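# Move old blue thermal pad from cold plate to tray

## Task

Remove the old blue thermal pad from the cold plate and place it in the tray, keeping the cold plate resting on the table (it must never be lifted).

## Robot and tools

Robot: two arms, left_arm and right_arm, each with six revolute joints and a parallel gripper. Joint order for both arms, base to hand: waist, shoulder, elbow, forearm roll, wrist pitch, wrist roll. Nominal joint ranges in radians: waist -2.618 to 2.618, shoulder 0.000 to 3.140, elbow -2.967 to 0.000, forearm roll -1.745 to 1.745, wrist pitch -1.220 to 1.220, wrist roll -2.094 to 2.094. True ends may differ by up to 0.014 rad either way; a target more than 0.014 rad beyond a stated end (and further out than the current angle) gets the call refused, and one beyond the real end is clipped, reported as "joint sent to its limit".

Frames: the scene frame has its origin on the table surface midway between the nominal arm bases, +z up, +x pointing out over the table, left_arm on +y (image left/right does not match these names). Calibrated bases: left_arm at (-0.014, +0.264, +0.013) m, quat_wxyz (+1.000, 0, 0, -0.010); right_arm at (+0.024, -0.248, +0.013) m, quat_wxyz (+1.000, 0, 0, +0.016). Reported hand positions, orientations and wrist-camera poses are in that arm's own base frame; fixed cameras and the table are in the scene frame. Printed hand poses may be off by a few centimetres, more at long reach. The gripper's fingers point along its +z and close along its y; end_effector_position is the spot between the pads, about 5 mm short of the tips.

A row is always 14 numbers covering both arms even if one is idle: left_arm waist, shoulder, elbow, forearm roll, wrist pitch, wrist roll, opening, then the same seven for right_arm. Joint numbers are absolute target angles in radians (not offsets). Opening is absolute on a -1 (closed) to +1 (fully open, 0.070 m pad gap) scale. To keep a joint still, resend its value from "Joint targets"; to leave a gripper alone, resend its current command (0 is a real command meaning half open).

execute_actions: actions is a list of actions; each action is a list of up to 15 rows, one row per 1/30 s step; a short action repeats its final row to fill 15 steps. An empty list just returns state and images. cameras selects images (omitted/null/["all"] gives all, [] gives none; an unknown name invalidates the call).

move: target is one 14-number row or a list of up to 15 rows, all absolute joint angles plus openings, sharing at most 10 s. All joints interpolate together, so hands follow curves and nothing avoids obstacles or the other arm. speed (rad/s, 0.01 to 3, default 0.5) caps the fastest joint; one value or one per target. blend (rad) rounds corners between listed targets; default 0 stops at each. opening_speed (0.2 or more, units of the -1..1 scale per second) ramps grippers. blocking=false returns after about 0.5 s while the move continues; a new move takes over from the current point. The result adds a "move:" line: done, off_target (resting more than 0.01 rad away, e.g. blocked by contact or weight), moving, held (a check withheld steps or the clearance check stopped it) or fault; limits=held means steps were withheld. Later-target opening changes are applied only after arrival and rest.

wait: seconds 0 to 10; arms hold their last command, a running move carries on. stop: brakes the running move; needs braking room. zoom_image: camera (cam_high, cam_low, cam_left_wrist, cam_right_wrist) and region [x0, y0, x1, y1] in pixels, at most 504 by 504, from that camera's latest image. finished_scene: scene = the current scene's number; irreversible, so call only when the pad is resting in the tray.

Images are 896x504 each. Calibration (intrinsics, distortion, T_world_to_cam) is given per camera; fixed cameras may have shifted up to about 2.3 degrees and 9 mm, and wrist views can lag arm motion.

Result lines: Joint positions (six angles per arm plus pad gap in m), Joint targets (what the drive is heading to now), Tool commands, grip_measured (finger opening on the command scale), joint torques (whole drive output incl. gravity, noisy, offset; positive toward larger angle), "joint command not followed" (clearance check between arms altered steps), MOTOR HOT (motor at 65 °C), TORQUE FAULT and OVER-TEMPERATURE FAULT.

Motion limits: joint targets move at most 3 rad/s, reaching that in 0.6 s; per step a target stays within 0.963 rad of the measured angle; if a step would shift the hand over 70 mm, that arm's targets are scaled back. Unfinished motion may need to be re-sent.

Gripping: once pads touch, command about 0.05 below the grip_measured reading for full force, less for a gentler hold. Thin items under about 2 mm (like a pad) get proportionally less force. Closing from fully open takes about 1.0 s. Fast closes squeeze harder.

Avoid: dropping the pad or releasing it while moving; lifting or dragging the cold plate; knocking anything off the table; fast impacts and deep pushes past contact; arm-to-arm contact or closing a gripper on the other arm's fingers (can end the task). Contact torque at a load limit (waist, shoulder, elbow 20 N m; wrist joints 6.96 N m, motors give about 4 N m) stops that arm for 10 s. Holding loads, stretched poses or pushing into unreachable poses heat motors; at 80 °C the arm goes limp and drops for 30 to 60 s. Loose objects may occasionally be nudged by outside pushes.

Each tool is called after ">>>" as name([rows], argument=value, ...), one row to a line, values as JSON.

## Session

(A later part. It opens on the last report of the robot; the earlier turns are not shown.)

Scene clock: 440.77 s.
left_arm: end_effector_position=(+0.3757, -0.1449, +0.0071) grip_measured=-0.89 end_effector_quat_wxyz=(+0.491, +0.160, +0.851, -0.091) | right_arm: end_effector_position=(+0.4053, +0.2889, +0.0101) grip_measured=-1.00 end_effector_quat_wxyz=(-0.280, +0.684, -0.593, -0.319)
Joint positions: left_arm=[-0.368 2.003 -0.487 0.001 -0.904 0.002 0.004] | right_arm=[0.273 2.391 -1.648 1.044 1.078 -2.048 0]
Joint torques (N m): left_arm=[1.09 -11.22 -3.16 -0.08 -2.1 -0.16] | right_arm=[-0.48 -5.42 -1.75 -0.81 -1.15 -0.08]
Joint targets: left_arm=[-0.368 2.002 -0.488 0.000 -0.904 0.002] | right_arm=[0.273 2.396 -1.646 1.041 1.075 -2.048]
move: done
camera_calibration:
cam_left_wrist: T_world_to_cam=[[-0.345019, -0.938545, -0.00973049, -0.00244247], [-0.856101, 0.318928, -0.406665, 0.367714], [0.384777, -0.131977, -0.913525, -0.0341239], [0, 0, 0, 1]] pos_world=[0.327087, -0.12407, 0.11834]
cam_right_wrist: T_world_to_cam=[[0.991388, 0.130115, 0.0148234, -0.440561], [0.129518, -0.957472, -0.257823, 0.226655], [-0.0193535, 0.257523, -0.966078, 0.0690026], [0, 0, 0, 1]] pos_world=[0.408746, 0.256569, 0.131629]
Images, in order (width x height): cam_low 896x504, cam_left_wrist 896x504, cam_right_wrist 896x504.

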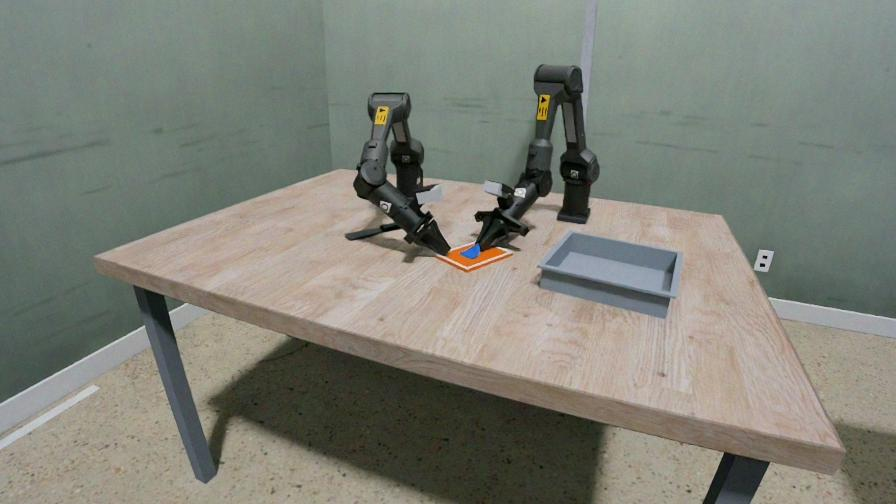

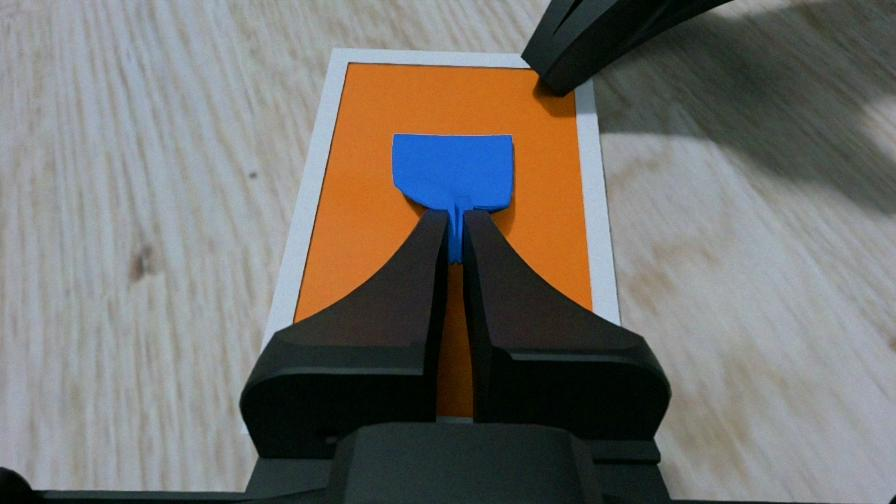

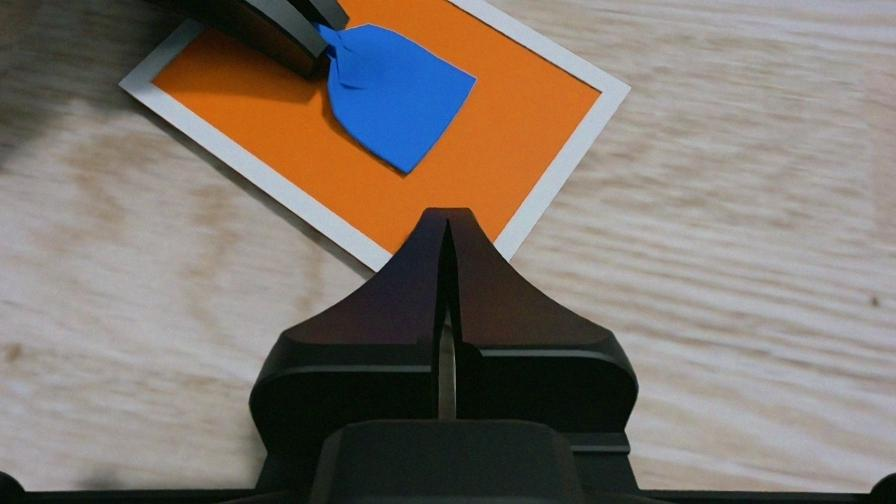

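>>> move(target=[-0.3679, 2.0168, -0.5482, 0.0, -0.8578, 0.0021, -1.0, 0.2728, 2.3962, -1.6461, 1.0415, 1.0751, -2.048, -1.0], speed=0.05, cameras=["cam_left_wrist", "cam_right_wrist", "cam_low"])

>>> zoom_image(camera="cam_left_wrist", region=[250, 0, 700, 330])

>>> zoom_image(camera="cam_right_wrist", region=[120, 0, 640, 320])

Scene clock: 461.63 s.
left_arm: end_effector_position=(+0.3895, -0.1502, +0.0079) grip_measured=-0.89 end_effector_quat_wxyz=(+0.491, +0.160, +0.851, -0.091) | right_arm: end_effector_position=(+0.4052, +0.2883, +0.0082) grip_measured=-1.00 end_effector_quat_wxyz=(-0.279, +0.684, -0.594, -0.318)
Joint positions: left_arm=[-0.368 2.017 -0.548 0.001 -0.857 0.002 0.004] | right_arm=[0.273 2.393 -1.646 1.042 1.075 -2.048 0]
Joint torques (N m): left_arm=[0.46 -8.57 -3.39 -0.1 -1.98 -0.11] | right_arm=[-2.86 1.89 2.64 -4.21 -2 0.13]
Joint targets: left_arm=[-0.368 2.017 -0.548 0.000 -0.858 0.002] | right_arm=[0.273 2.396 -1.646 1.042 1.075 -2.048]
move: done
camera_calibration:
cam_left_wrist: T_world_to_cam=[[-0.344939, -0.938574, -0.00976806, -0.00267432], [-0.856041, 0.318841, -0.406859, 0.381535], [0.384982, -0.13198, -0.913439, -0.0394831], [0, 0, 0, 1]] pos_world=[0.340887, -0.12937, 0.119139]
cam_right_wrist: T_world_to_cam=[[0.991498, 0.129401, 0.0136606, -0.440126], [0.128613, -0.95866, -0.25383, 0.22621], [-0.0197501, 0.253429, -0.967152, 0.068758], [0, 0, 0, 1]] pos_world=[0.408648, 0.256386, 0.129931]
Images, in order (width x height): cam_low 896x504, cam_left_wrist 896x504, cam_right_wrist 896x504.

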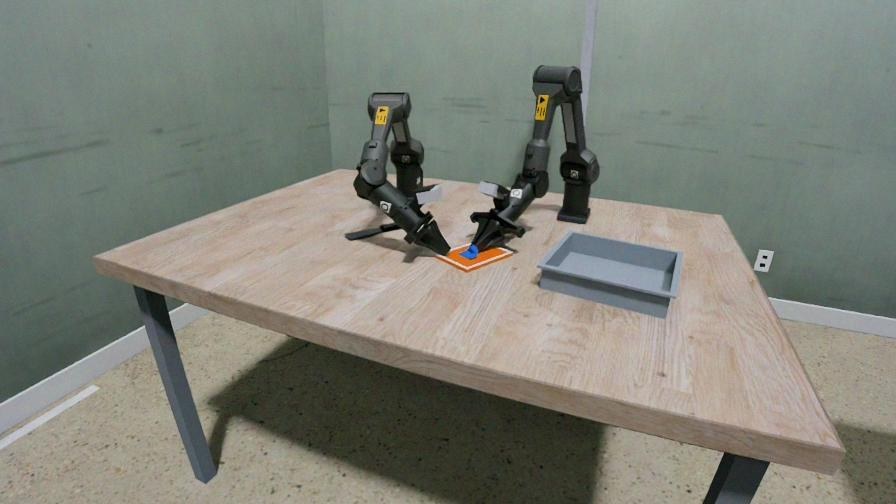

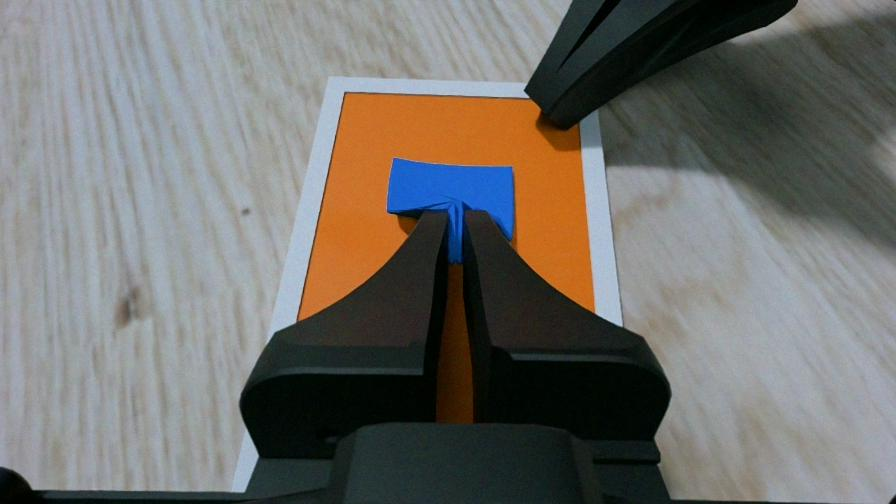

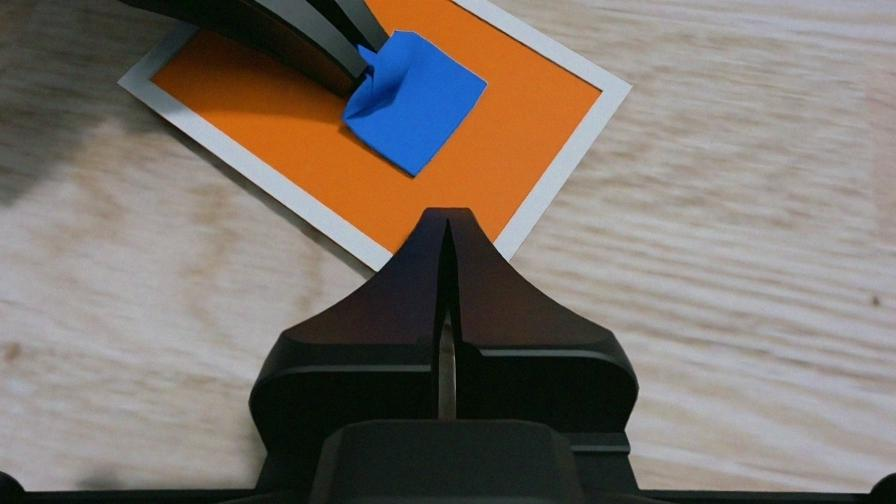

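Scaled by 1.120 from the camera's 896x504 image, which has a finer 1280x720 frame.

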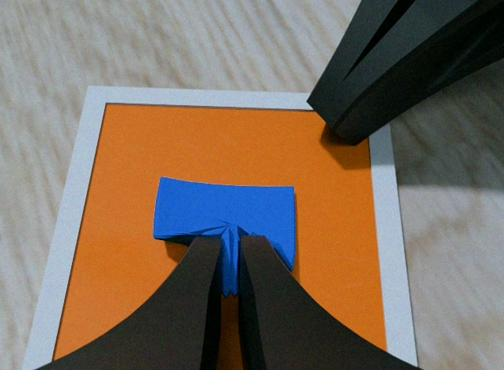

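Region (120, 0, 640, 320) is 520x320 pixels. A region can be at most 504 by 504 pixels.

>>> move(target=[-0.3679, 2.0367, -0.6109, 0.0, -0.815, 0.0021, -1.0, 0.2728, 2.393, -1.6471, 1.0391, 1.0777, -2.043, -1.0], speed=0.05, cameras=["cam_left_wrist", "cam_right_wrist", "cam_low"])

>>> zoom_image(camera="cam_left_wrist", region=[250, 0, 700, 330])

>>> zoom_image(camera="cam_right_wrist", region=[220, 0, 640, 280])

>>> zoom_image(camera="cam_low", region=[400, 190, 540, 290])

Scene clock: 474.27 s.
left_arm: end_effector_position=(+0.4034, -0.1554, +0.0078) grip_measured=-0.89 end_effector_quat_wxyz=(+0.491, +0.159, +0.851, -0.091) | right_arm: end_effector_position=(+0.4045, +0.2879, +0.0079) grip_measured=-1.00 end_effector_quat_wxyz=(-0.277, +0.684, -0.595, -0.319)
Joint positions: left_arm=[-0.368 2.037 -0.61 0 -0.815 0.002 0.004] | right_arm=[0.273 2.393 -1.646 1.038 1.077 -2.044 0]
Joint torques (N m): left_arm=[0.16 -9.25 -4.08 0 -2.05 -0.07] | right_arm=[-2.01 0.71 2.22 -4.08 -0.97 0.18]
Joint targets: left_arm=[-0.368 2.037 -0.611 0.000 -0.815 0.002] | right_arm=[0.273 2.393 -1.647 1.039 1.078 -2.043]
move: done
camera_calibration:
cam_left_wrist: T_world_to_cam=[[-0.344167, -0.93886, -0.00957974, -0.00309644], [-0.856495, 0.318121, -0.406467, 0.395068], [0.384663, -0.131687, -0.913615, -0.045438], [0, 0, 0, 1]] pos_world=[0.354787, -0.13457, 0.11904]
cam_right_wrist: T_world_to_cam=[[0.99148, 0.129909, 0.0095457, -0.439528], [0.128113, -0.959271, -0.251767, 0.226261], [-0.0235498, 0.250844, -0.967741, 0.0707556], [0, 0, 0, 1]] pos_world=[0.408463, 0.256396, 0.129634]
Images, in order (width x height): cam_low 896x504, cam_left_wrist 896x504, cam_right_wrist 896x504.

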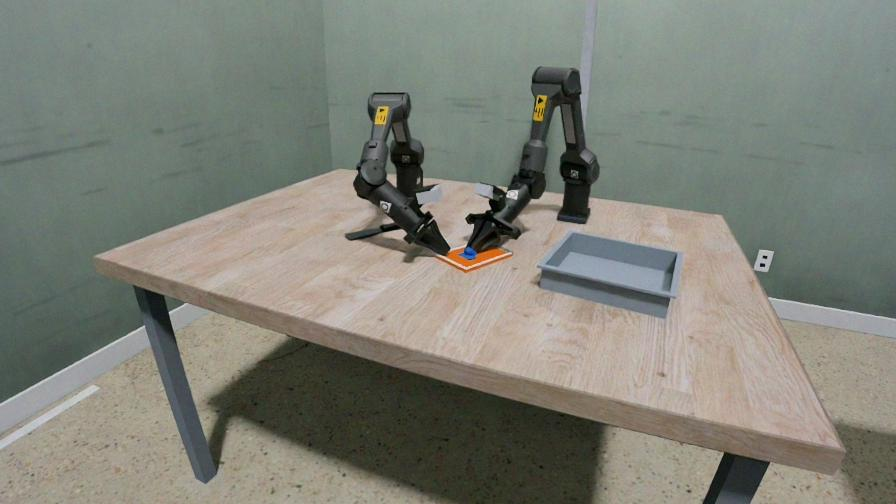

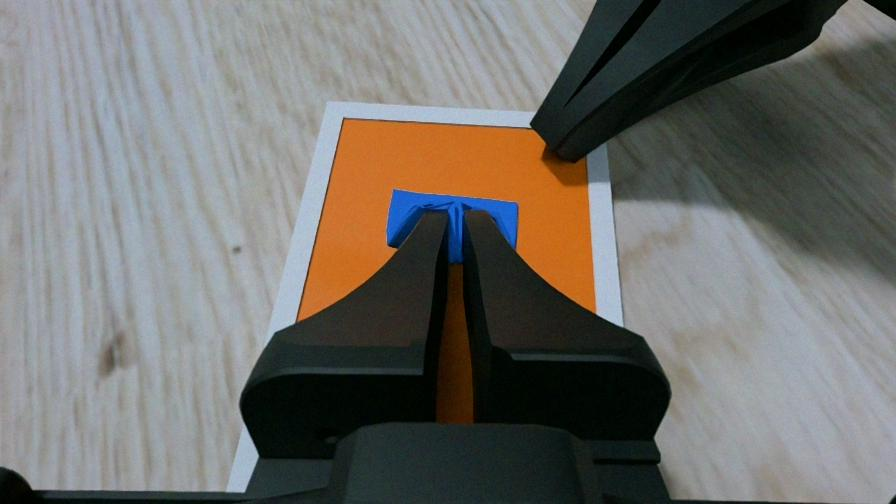

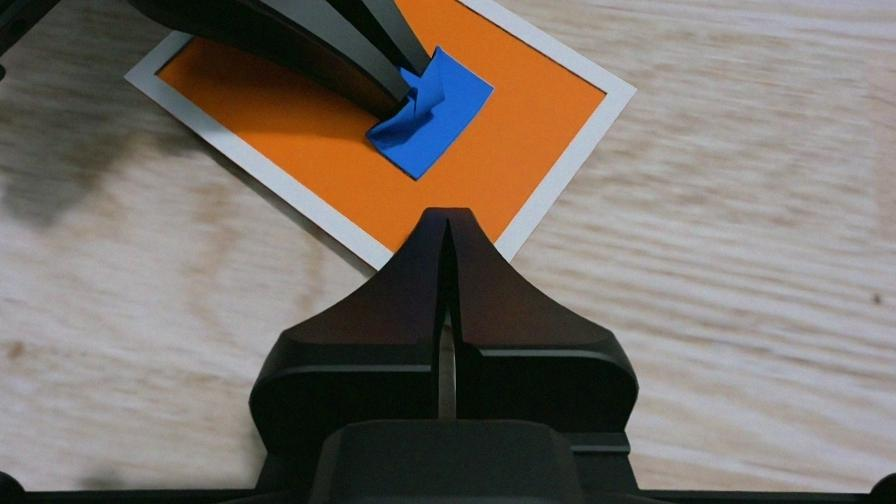

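Scaled by 1.120 from the camera's 896x504 image, which has a finer 1280x720 frame.

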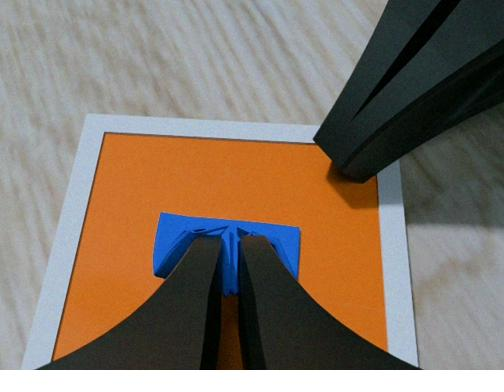

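Scaled by 1.200 from the camera's 896x504 image, which has a finer 1280x720 frame.

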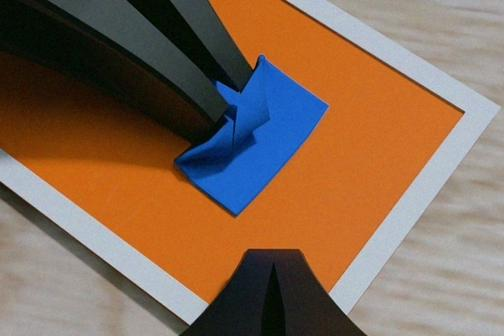

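Scaled by 3.600 from the camera's 896x504 image, which has a finer 1280x720 frame.

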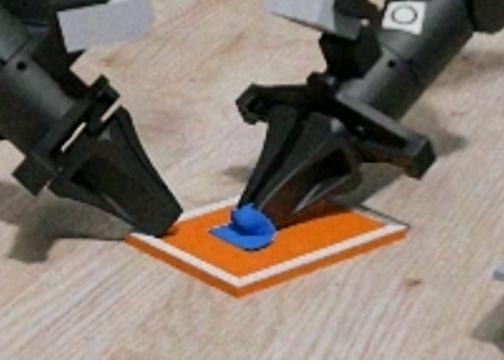

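>>> move(target=[-0.3679, 2.0641, -0.6748, 0.0, -0.7785, 0.0021, -1.0, 0.2728, 2.391, -1.6477, 1.0379, 1.0785, -2.0415, -1.0], speed=0.05, cameras=["cam_left_wrist", "cam_right_wrist", "cam_low"])

>>> zoom_image(camera="cam_left_wrist", region=[250, 0, 700, 330])

>>> zoom_image(camera="cam_right_wrist", region=[220, 0, 640, 280])

>>> zoom_image(camera="cam_low", region=[400, 190, 540, 290])

Scene clock: 490.17 s.
left_arm: end_effector_position=(+0.4181, -0.1612, +0.0071) grip_measured=-0.89 end_effector_quat_wxyz=(+0.492, +0.160, +0.851, -0.091) | right_arm: end_effector_position=(+0.4047, +0.2880, +0.0086) grip_measured=-1.00 end_effector_quat_wxyz=(-0.277, +0.684, -0.595, -0.319)
Joint positions: left_arm=[-0.368 2.064 -0.676 0.001 -0.778 0.002 0.004] | right_arm=[0.273 2.392 -1.647 1.038 1.078 -2.042 0]
Joint torques (N m): left_arm=[-0.56 -7.47 -1.88 -0.06 -0.84 -0.02] | right_arm=[3.87 -1.14 1.59 -2.65 -0.12 0.18]
Joint targets: left_arm=[-0.368 2.064 -0.675 0.000 -0.778 0.002] | right_arm=[0.273 2.391 -1.648 1.038 1.078 -2.042]
move: done
camera_calibration:
cam_left_wrist: T_world_to_cam=[[-0.345118, -0.938508, -0.00982719, -0.00307035], [-0.85515, 0.318745, -0.408803, 0.408714], [0.386798, -0.132682, -0.91257, -0.0536023], [0, 0, 0, 1]] pos_world=[0.369185, -0.140269, 0.118138]
cam_right_wrist: T_world_to_cam=[[0.991544, 0.129432, 0.00940181, -0.439619], [0.1276, -0.959184, -0.252359, 0.226674], [-0.0236451, 0.251425, -0.967588, 0.0713085], [0, 0, 0, 1]] pos_world=[0.408664, 0.256394, 0.130334]
Images, in order (width x height): cam_low 896x504, cam_left_wrist 896x504, cam_right_wrist 896x504.

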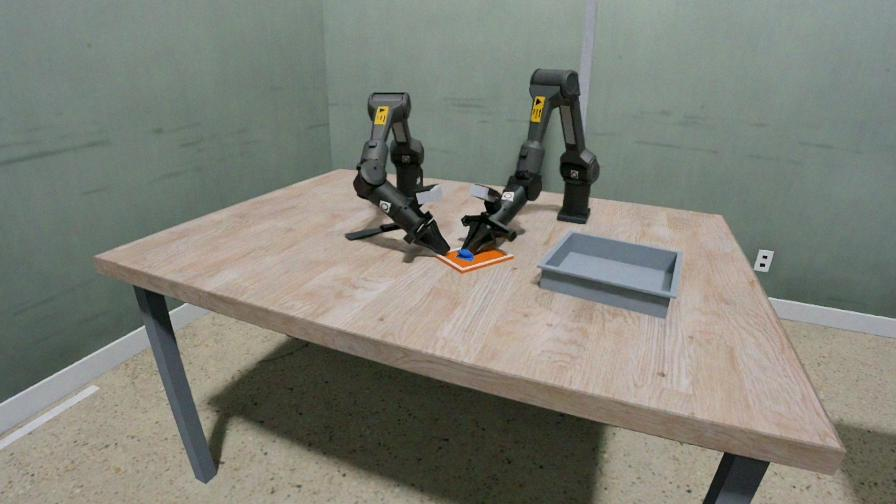

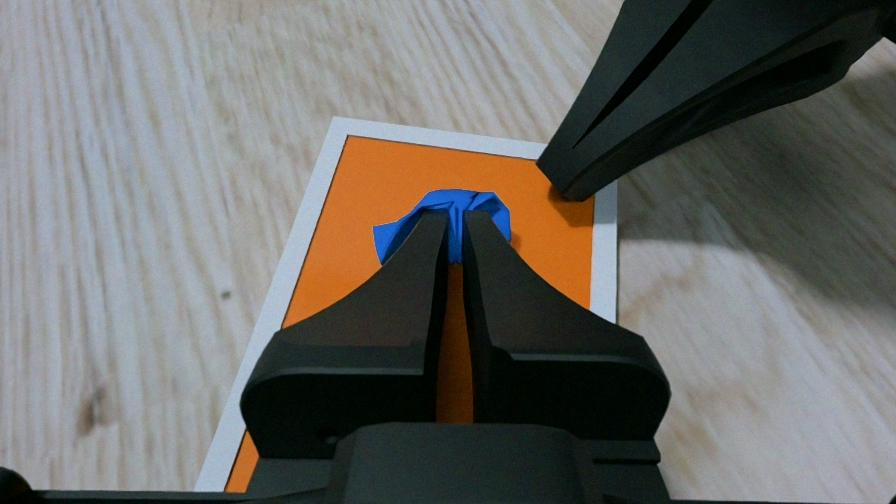

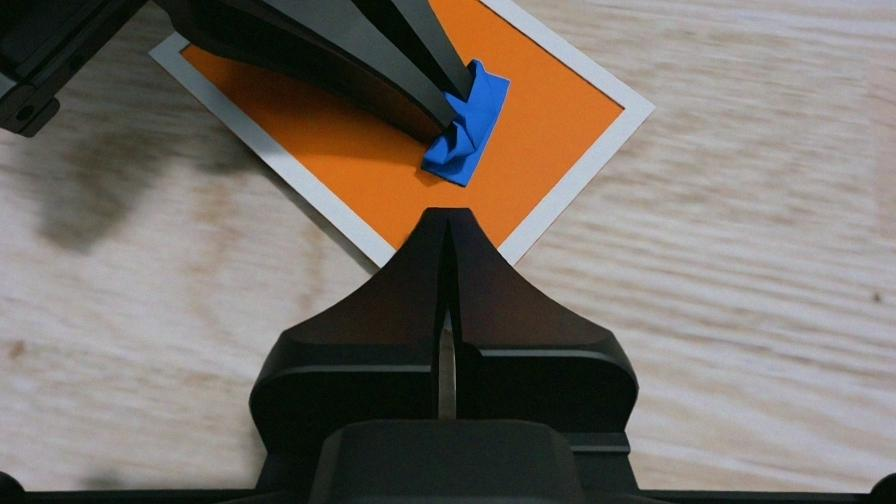

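Scaled by 1.120 from the camera's 896x504 image, which has a finer 1280x720 frame.

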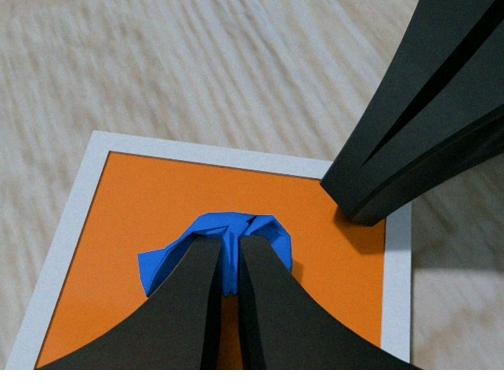

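Scaled by 1.200 from the camera's 896x504 image, which has a finer 1280x720 frame.

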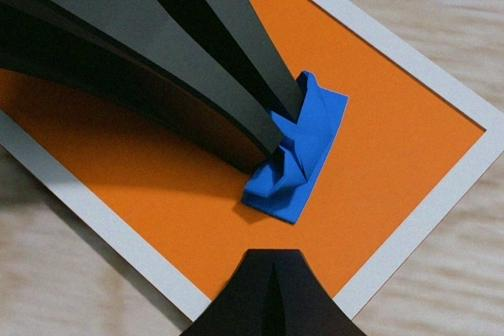

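Scaled by 3.600 from the camera's 896x504 image, which has a finer 1280x720 frame.

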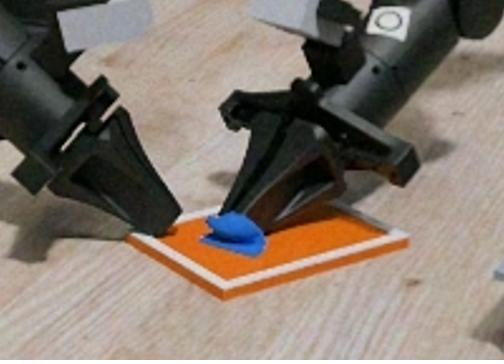

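>>> move(target=[-0.3679, 2.0823, -0.7263, 0.0, -0.7451, 0.0021, -1.0, 0.2728, 2.391, -1.6477, 1.0379, 1.0785, -2.0415, -1.0], speed=0.05, cameras=["cam_left_wrist", "cam_right_wrist", "cam_low"])

>>> zoom_image(camera="cam_right_wrist", region=[220, 0, 640, 280])

>>> zoom_image(camera="cam_low", region=[400, 190, 540, 290])

Scene clock: 499.93 s.
left_arm: end_effector_position=(+0.4290, -0.1653, +0.0068) grip_measured=-0.89 end_effector_quat_wxyz=(+0.492, +0.159, +0.851, -0.091) | right_arm: end_effector_position=(+0.4045, +0.2880, +0.0089) grip_measured=-1.00 end_effector_quat_wxyz=(-0.277, +0.684, -0.594, -0.319)
Joint positions: left_arm=[-0.368 2.082 -0.727 0 -0.746 0.002 0.004] | right_arm=[0.273 2.391 -1.647 1.037 1.078 -2.042 0]
Joint torques (N m): left_arm=[-0.16 -7.24 -2.59 0.03 -0.85 -0.02] | right_arm=[4.47 -4.42 0.1 -1.06 0.24 0.17]
Joint targets: left_arm=[-0.368 2.082 -0.726 0.000 -0.745 0.002] | right_arm=[0.273 2.391 -1.648 1.038 1.078 -2.041]
move: done
camera_calibration:
cam_left_wrist: T_world_to_cam=[[-0.344375, -0.938783, -0.00957486, -0.00347615], [-0.85567, 0.318051, -0.408256, 0.419378], [0.386309, -0.1324, -0.912817, -0.0583278], [0, 0, 0, 1]] pos_world=[0.380185, -0.144369, 0.117938]
cam_right_wrist: T_world_to_cam=[[0.991392, 0.130555, 0.00988364, -0.43971], [0.128811, -0.959052, -0.252245, 0.226232], [-0.0234528, 0.251346, -0.967613, 0.0715386], [0, 0, 0, 1]] pos_world=[0.408462, 0.256394, 0.130633]
Images, in order (width x height): cam_low 896x504, cam_left_wrist 896x504, cam_right_wrist 896x504.

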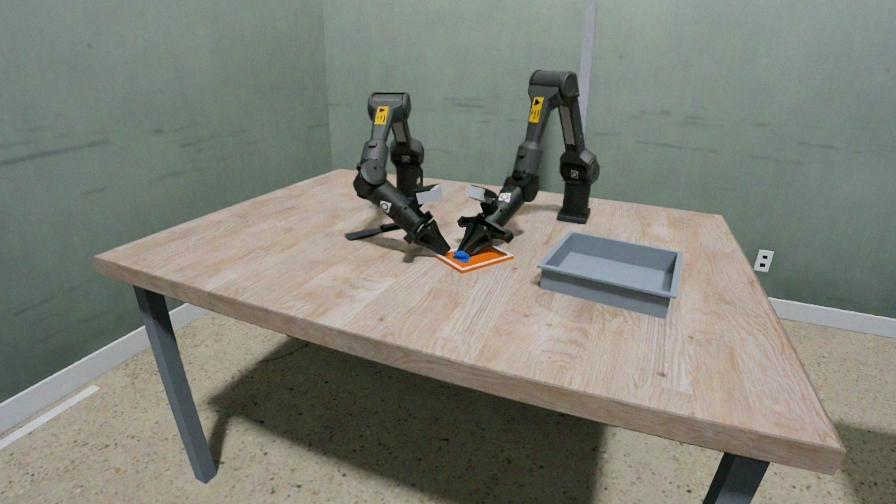

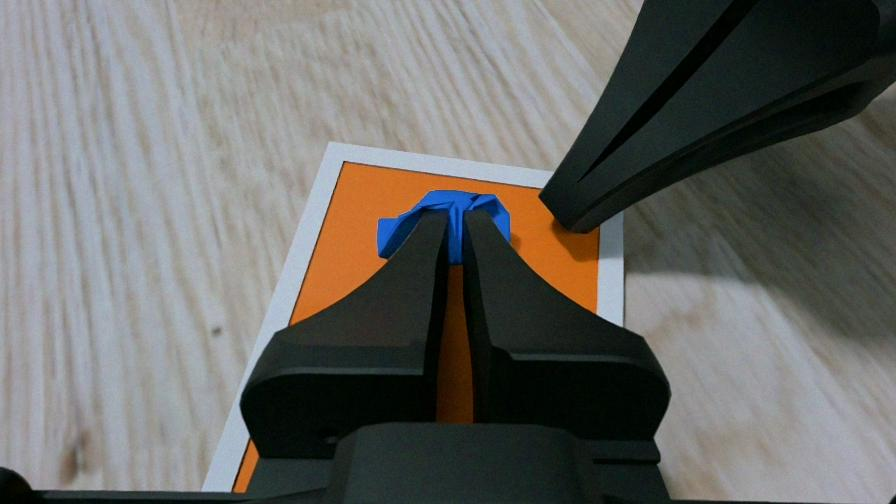

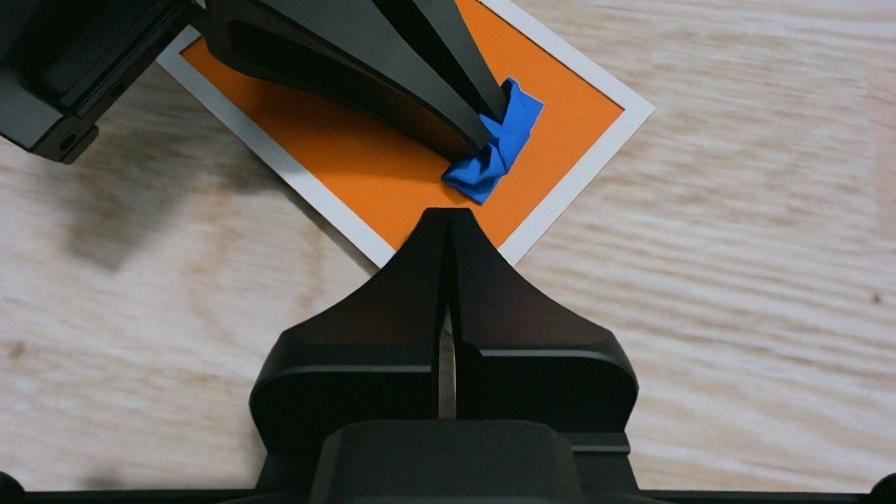

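Scaled by 1.200 from the camera's 896x504 image, which has a finer 1280x720 frame.

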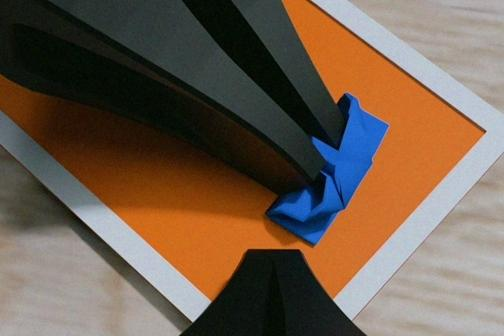

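Scaled by 3.600 from the camera's 896x504 image, which has a finer 1280x720 frame.

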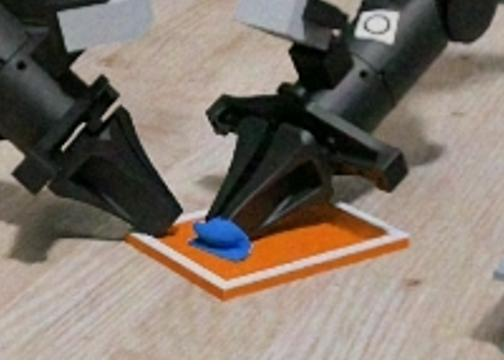

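>>> move(target=[-0.3679, 2.0264, -0.7269, 0.0, -0.6886, 0.0021, -1.0, 0.2728, 2.391, -1.6477, 1.0379, 1.0785, -2.0415, -1.0], speed=0.05, cameras=["cam_left_wrist", "cam_right_wrist", "cam_low"])

>>> zoom_image(camera="cam_right_wrist", region=[220, 0, 640, 280])

>>> zoom_image(camera="cam_low", region=[400, 190, 540, 290])

Scene clock: 509.97 s.
left_arm: end_effector_position=(+0.4288, -0.1652, +0.0215) grip_measured=-0.89 end_effector_quat_wxyz=(+0.492, +0.159, +0.851, -0.091) | right_arm: end_effector_position=(+0.4045, +0.2880, +0.0089) grip_measured=-1.00 end_effector_quat_wxyz=(-0.277, +0.684, -0.594, -0.319)
Joint positions: left_arm=[-0.368 2.026 -0.727 0 -0.688 0.002 0.004] | right_arm=[0.273 2.391 -1.647 1.037 1.078 -2.042 0]
Joint torques (N m): left_arm=[0.22 -10.17 -3.13 -0.12 -1.28 -0.01] | right_arm=[3.51 -4.45 0.07 -1.34 0.13 0.17]
Joint targets: left_arm=[-0.368 2.026 -0.727 0.000 -0.689 0.002] | right_arm=[0.273 2.391 -1.648 1.038 1.078 -2.041]
move: done
camera_calibration:
cam_left_wrist: T_world_to_cam=[[-0.344364, -0.938786, -0.00966342, -0.00336178], [-0.85618, 0.318253, -0.407027, 0.425397], [0.385187, -0.131892, -0.913365, -0.0442062], [0, 0, 0, 1]] pos_world=[0.380086, -0.14437, 0.132739]
cam_right_wrist: T_world_to_cam=[[0.991392, 0.130555, 0.00988364, -0.43971], [0.128811, -0.959052, -0.252245, 0.226232], [-0.0234528, 0.251346, -0.967613, 0.0715386], [0, 0, 0, 1]] pos_world=[0.408462, 0.256394, 0.130633]
Images, in order (width x height): cam_low 896x504, cam_left_wrist 896x504, cam_right_wrist 896x504.

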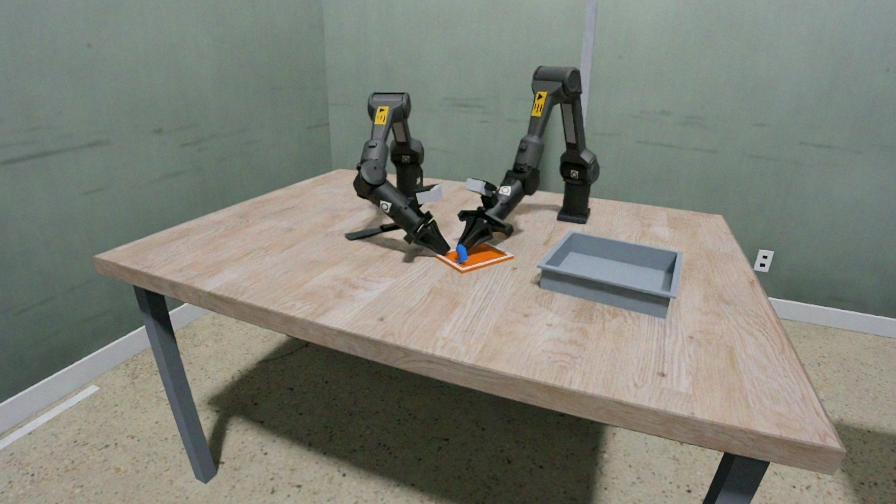

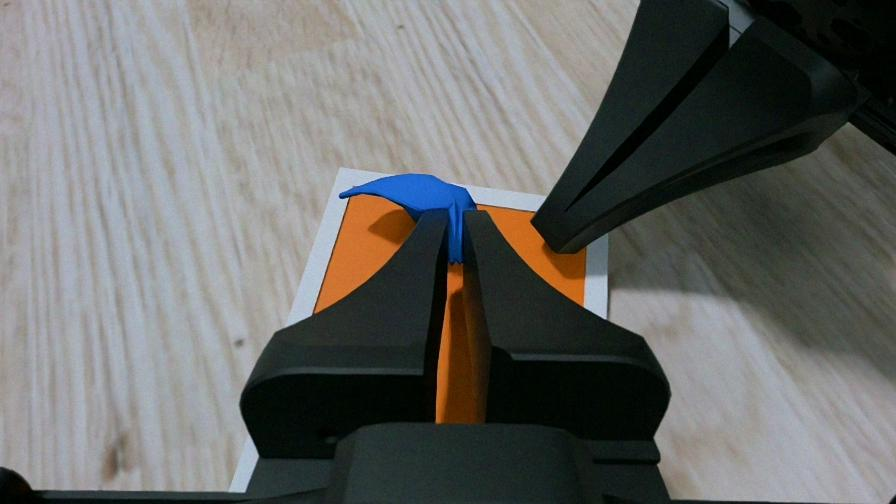

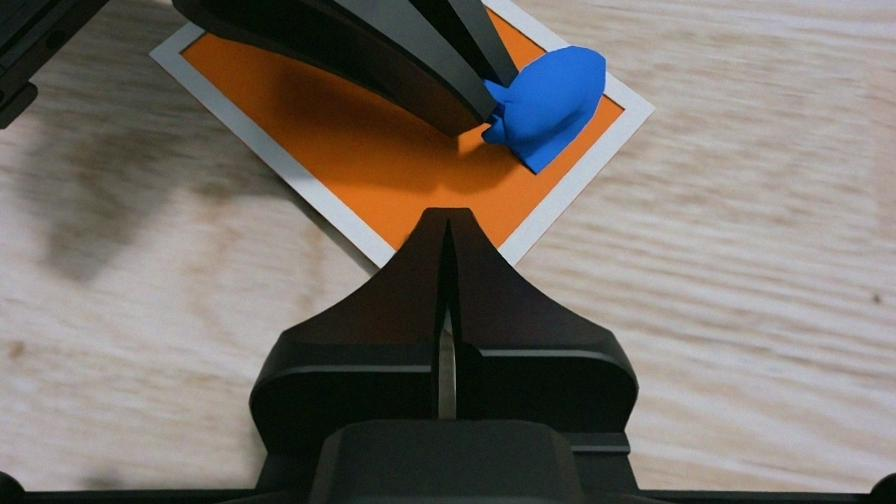

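Scaled by 1.200 from the camera's 896x504 image, which has a finer 1280x720 frame.

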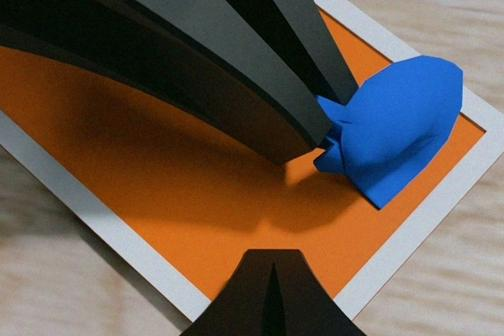

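Scaled by 3.600 from the camera's 896x504 image, which has a finer 1280x720 frame.

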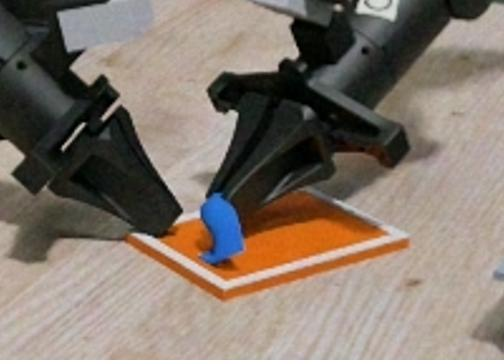

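>>> move(target=[-0.3679, 1.9249, -0.7373, 0.0, -0.5767, 0.0021, -1.0, 0.2728, 2.391, -1.6477, 1.0379, 1.0785, -2.0415, -1.0], speed=0.08, cameras=["cam_left_wrist", "cam_right_wrist", "cam_low"])

>>> zoom_image(camera="cam_low", region=[400, 190, 540, 290])

Scene clock: 519.20 s.
left_arm: end_effector_position=(+0.4288, -0.1652, +0.0502) grip_measured=-0.90 end_effector_quat_wxyz=(+0.492, +0.159, +0.851, -0.091) | right_arm: end_effector_position=(+0.4045, +0.2880, +0.0089) grip_measured=-1.00 end_effector_quat_wxyz=(-0.277, +0.684, -0.594, -0.319)
Joint positions: left_arm=[-0.368 1.924 -0.738 0 -0.576 0.002 0.004] | right_arm=[0.273 2.391 -1.647 1.037 1.078 -2.042 0]
Joint torques (N m): left_arm=[0.62 -9.53 -3.53 0.02 -1.36 -0.02] | right_arm=[3.51 -4.45 0.07 -1.33 0.05 0.16]
Joint targets: left_arm=[-0.368 1.925 -0.737 0.000 -0.577 0.002] | right_arm=[0.273 2.391 -1.648 1.038 1.078 -2.041]
move: done
camera_calibration:
cam_left_wrist: T_world_to_cam=[[-0.344359, -0.938789, -0.00960761, -0.00309679], [-0.856002, 0.318162, -0.407472, 0.437028], [0.385587, -0.132093, -0.913167, -0.0182973], [0, 0, 0, 1]] pos_world=[0.380086, -0.14437, 0.161339]
cam_right_wrist: T_world_to_cam=[[0.991392, 0.130555, 0.00988364, -0.43971], [0.128811, -0.959052, -0.252245, 0.226232], [-0.0234528, 0.251346, -0.967613, 0.0715386], [0, 0, 0, 1]] pos_world=[0.408462, 0.256394, 0.130633]
Images, in order (width x height): cam_low 896x504, cam_left_wrist 896x504, cam_right_wrist 896x504.

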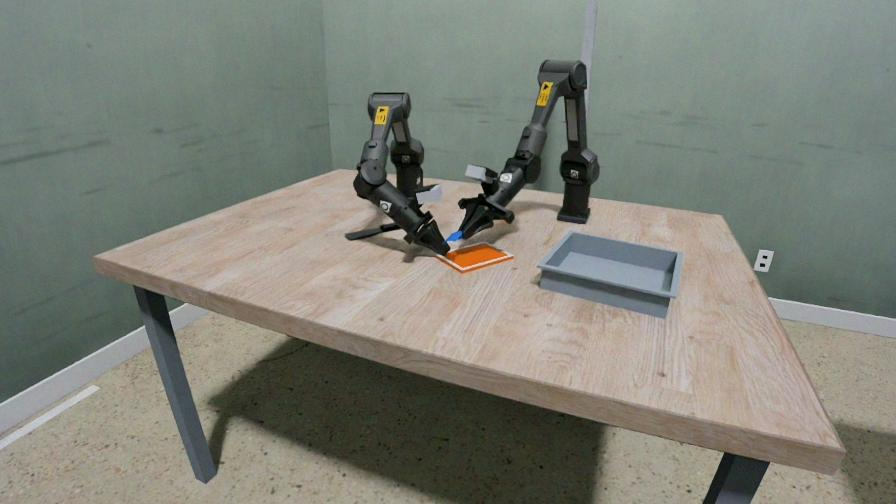

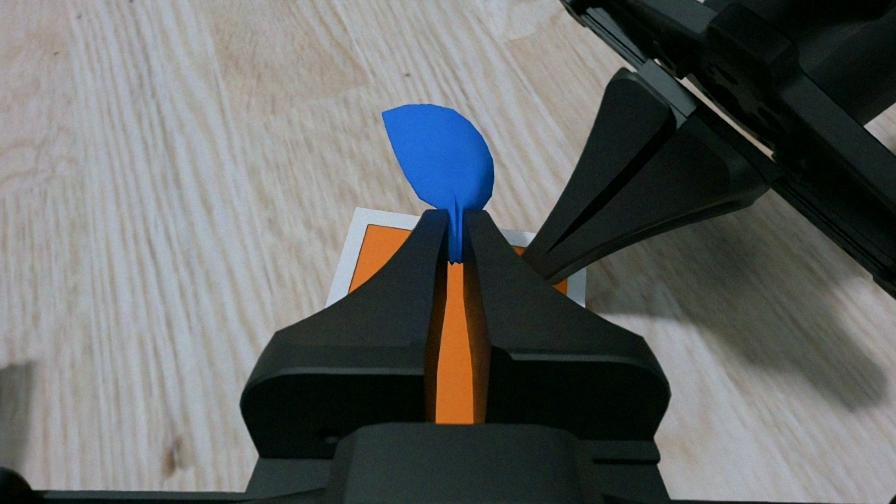

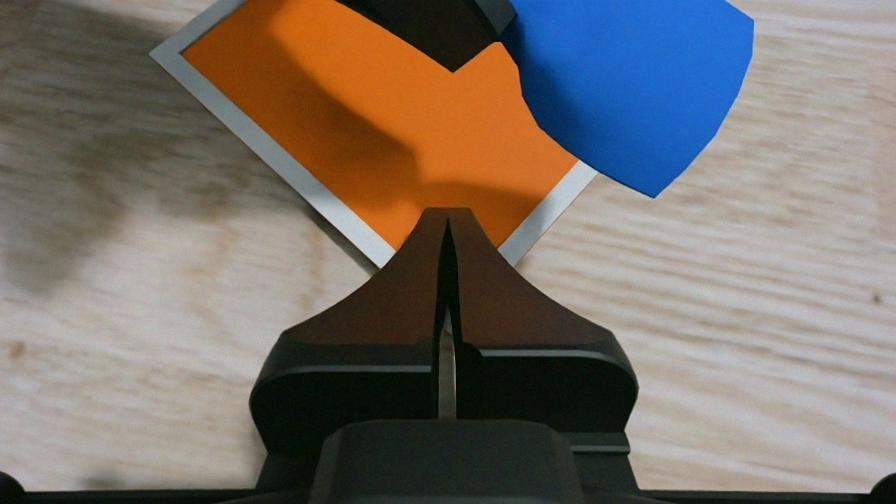

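Scaled by 3.600 from the camera's 896x504 image, which has a finer 1280x720 frame.

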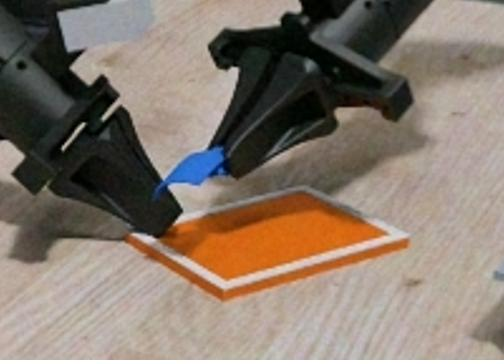

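>>> move([
  [-0.25, 1.6831, -1.0231, 0.0, 0.3871, 0.0021, -1.0, 0.2728, 2.3678, -1.6531, 1.0251, 1.0927, -2.014, -1.0],
  [0.3896, 1.7181, -1.2106, 0.0, 0.8888, 0.0021, -1.0, 0.2728, 2.32, -1.66, 1.0, 1.1, -2.0, -1.0],
], speed=[0.3, 0.4], blend=0.06, cameras=["cam_left_wrist", "cam_high", "cam_low"])

Scene clock: 550.90 s.
left_arm: end_effector_position=(+0.3466, +0.1429, +0.1005) grip_measured=-0.90 end_effector_quat_wxyz=(+0.128, -0.191, +0.973, +0.026) | right_arm: end_effector_position=(+0.4077, +0.2869, +0.0420) grip_measured=-1.00 end_effector_quat_wxyz=(-0.287, +0.695, -0.585, -0.304)
Joint positions: left_arm=[0.391 1.717 -1.211 0 0.889 0.002 0.004] | right_arm=[0.273 2.32 -1.66 1 1.1 -2.001 0]
Joint torques (N m): left_arm=[-0.48 -7.56 -4.29 -0.07 -0.62 -0.06] | right_arm=[-1.27 -13.99 -5.13 0.81 0.41 0.16]
Joint targets: left_arm=[0.390 1.718 -1.211 0.000 0.889 0.002] | right_arm=[0.273 2.320 -1.660 1.000 1.100 -2.000]
move: done
camera_calibration:
cam_left_wrist: T_world_to_cam=[[0.385377, -0.922578, -0.0182689, 0.00395227], [-0.859315, -0.366025, 0.357216, 0.311229], [-0.336247, -0.121964, -0.933843, 0.350862], [0, 0, 0, 1]] pos_world=[0.383897, 0.160356, 0.216546]
Images, in order (width x height): cam_high 896x504, cam_low 896x504, cam_left_wrist 896x504.

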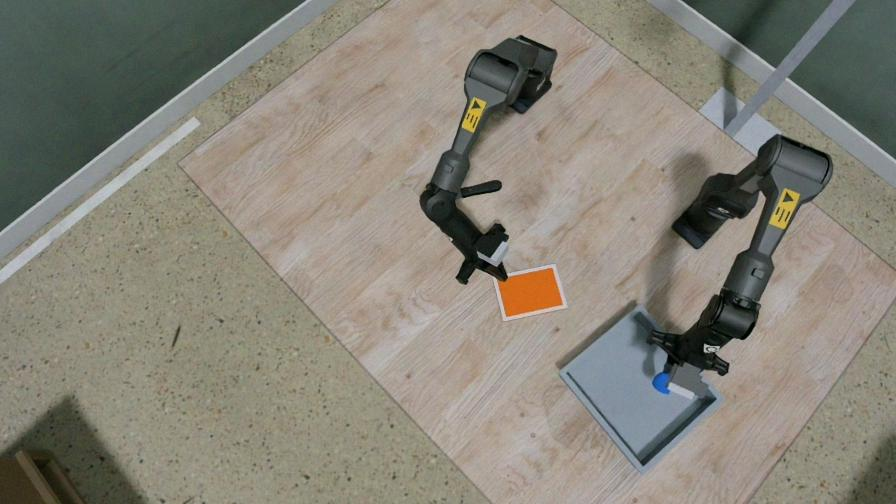

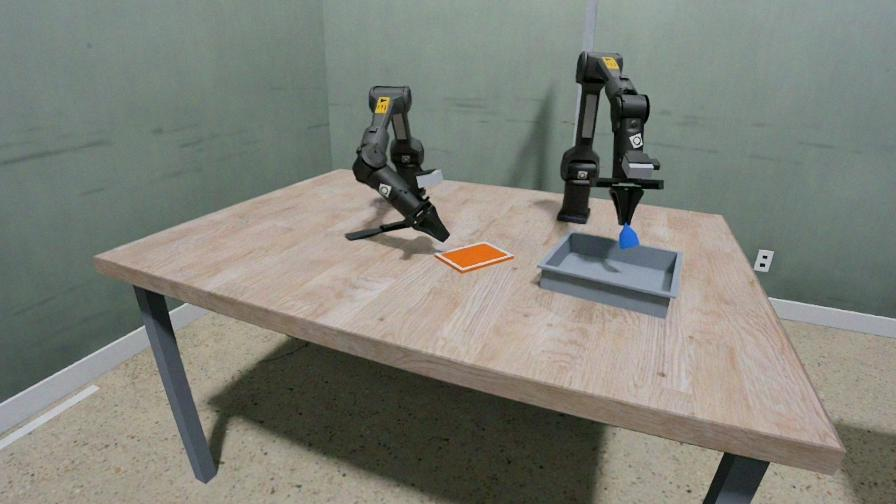

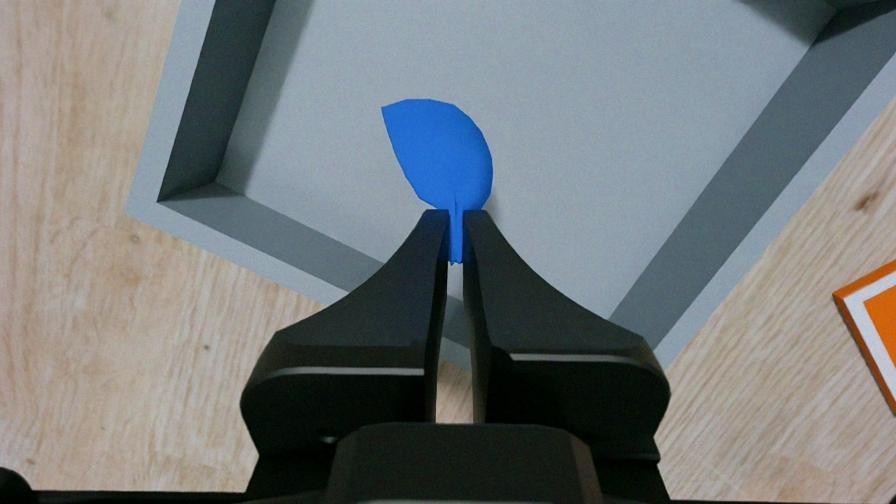

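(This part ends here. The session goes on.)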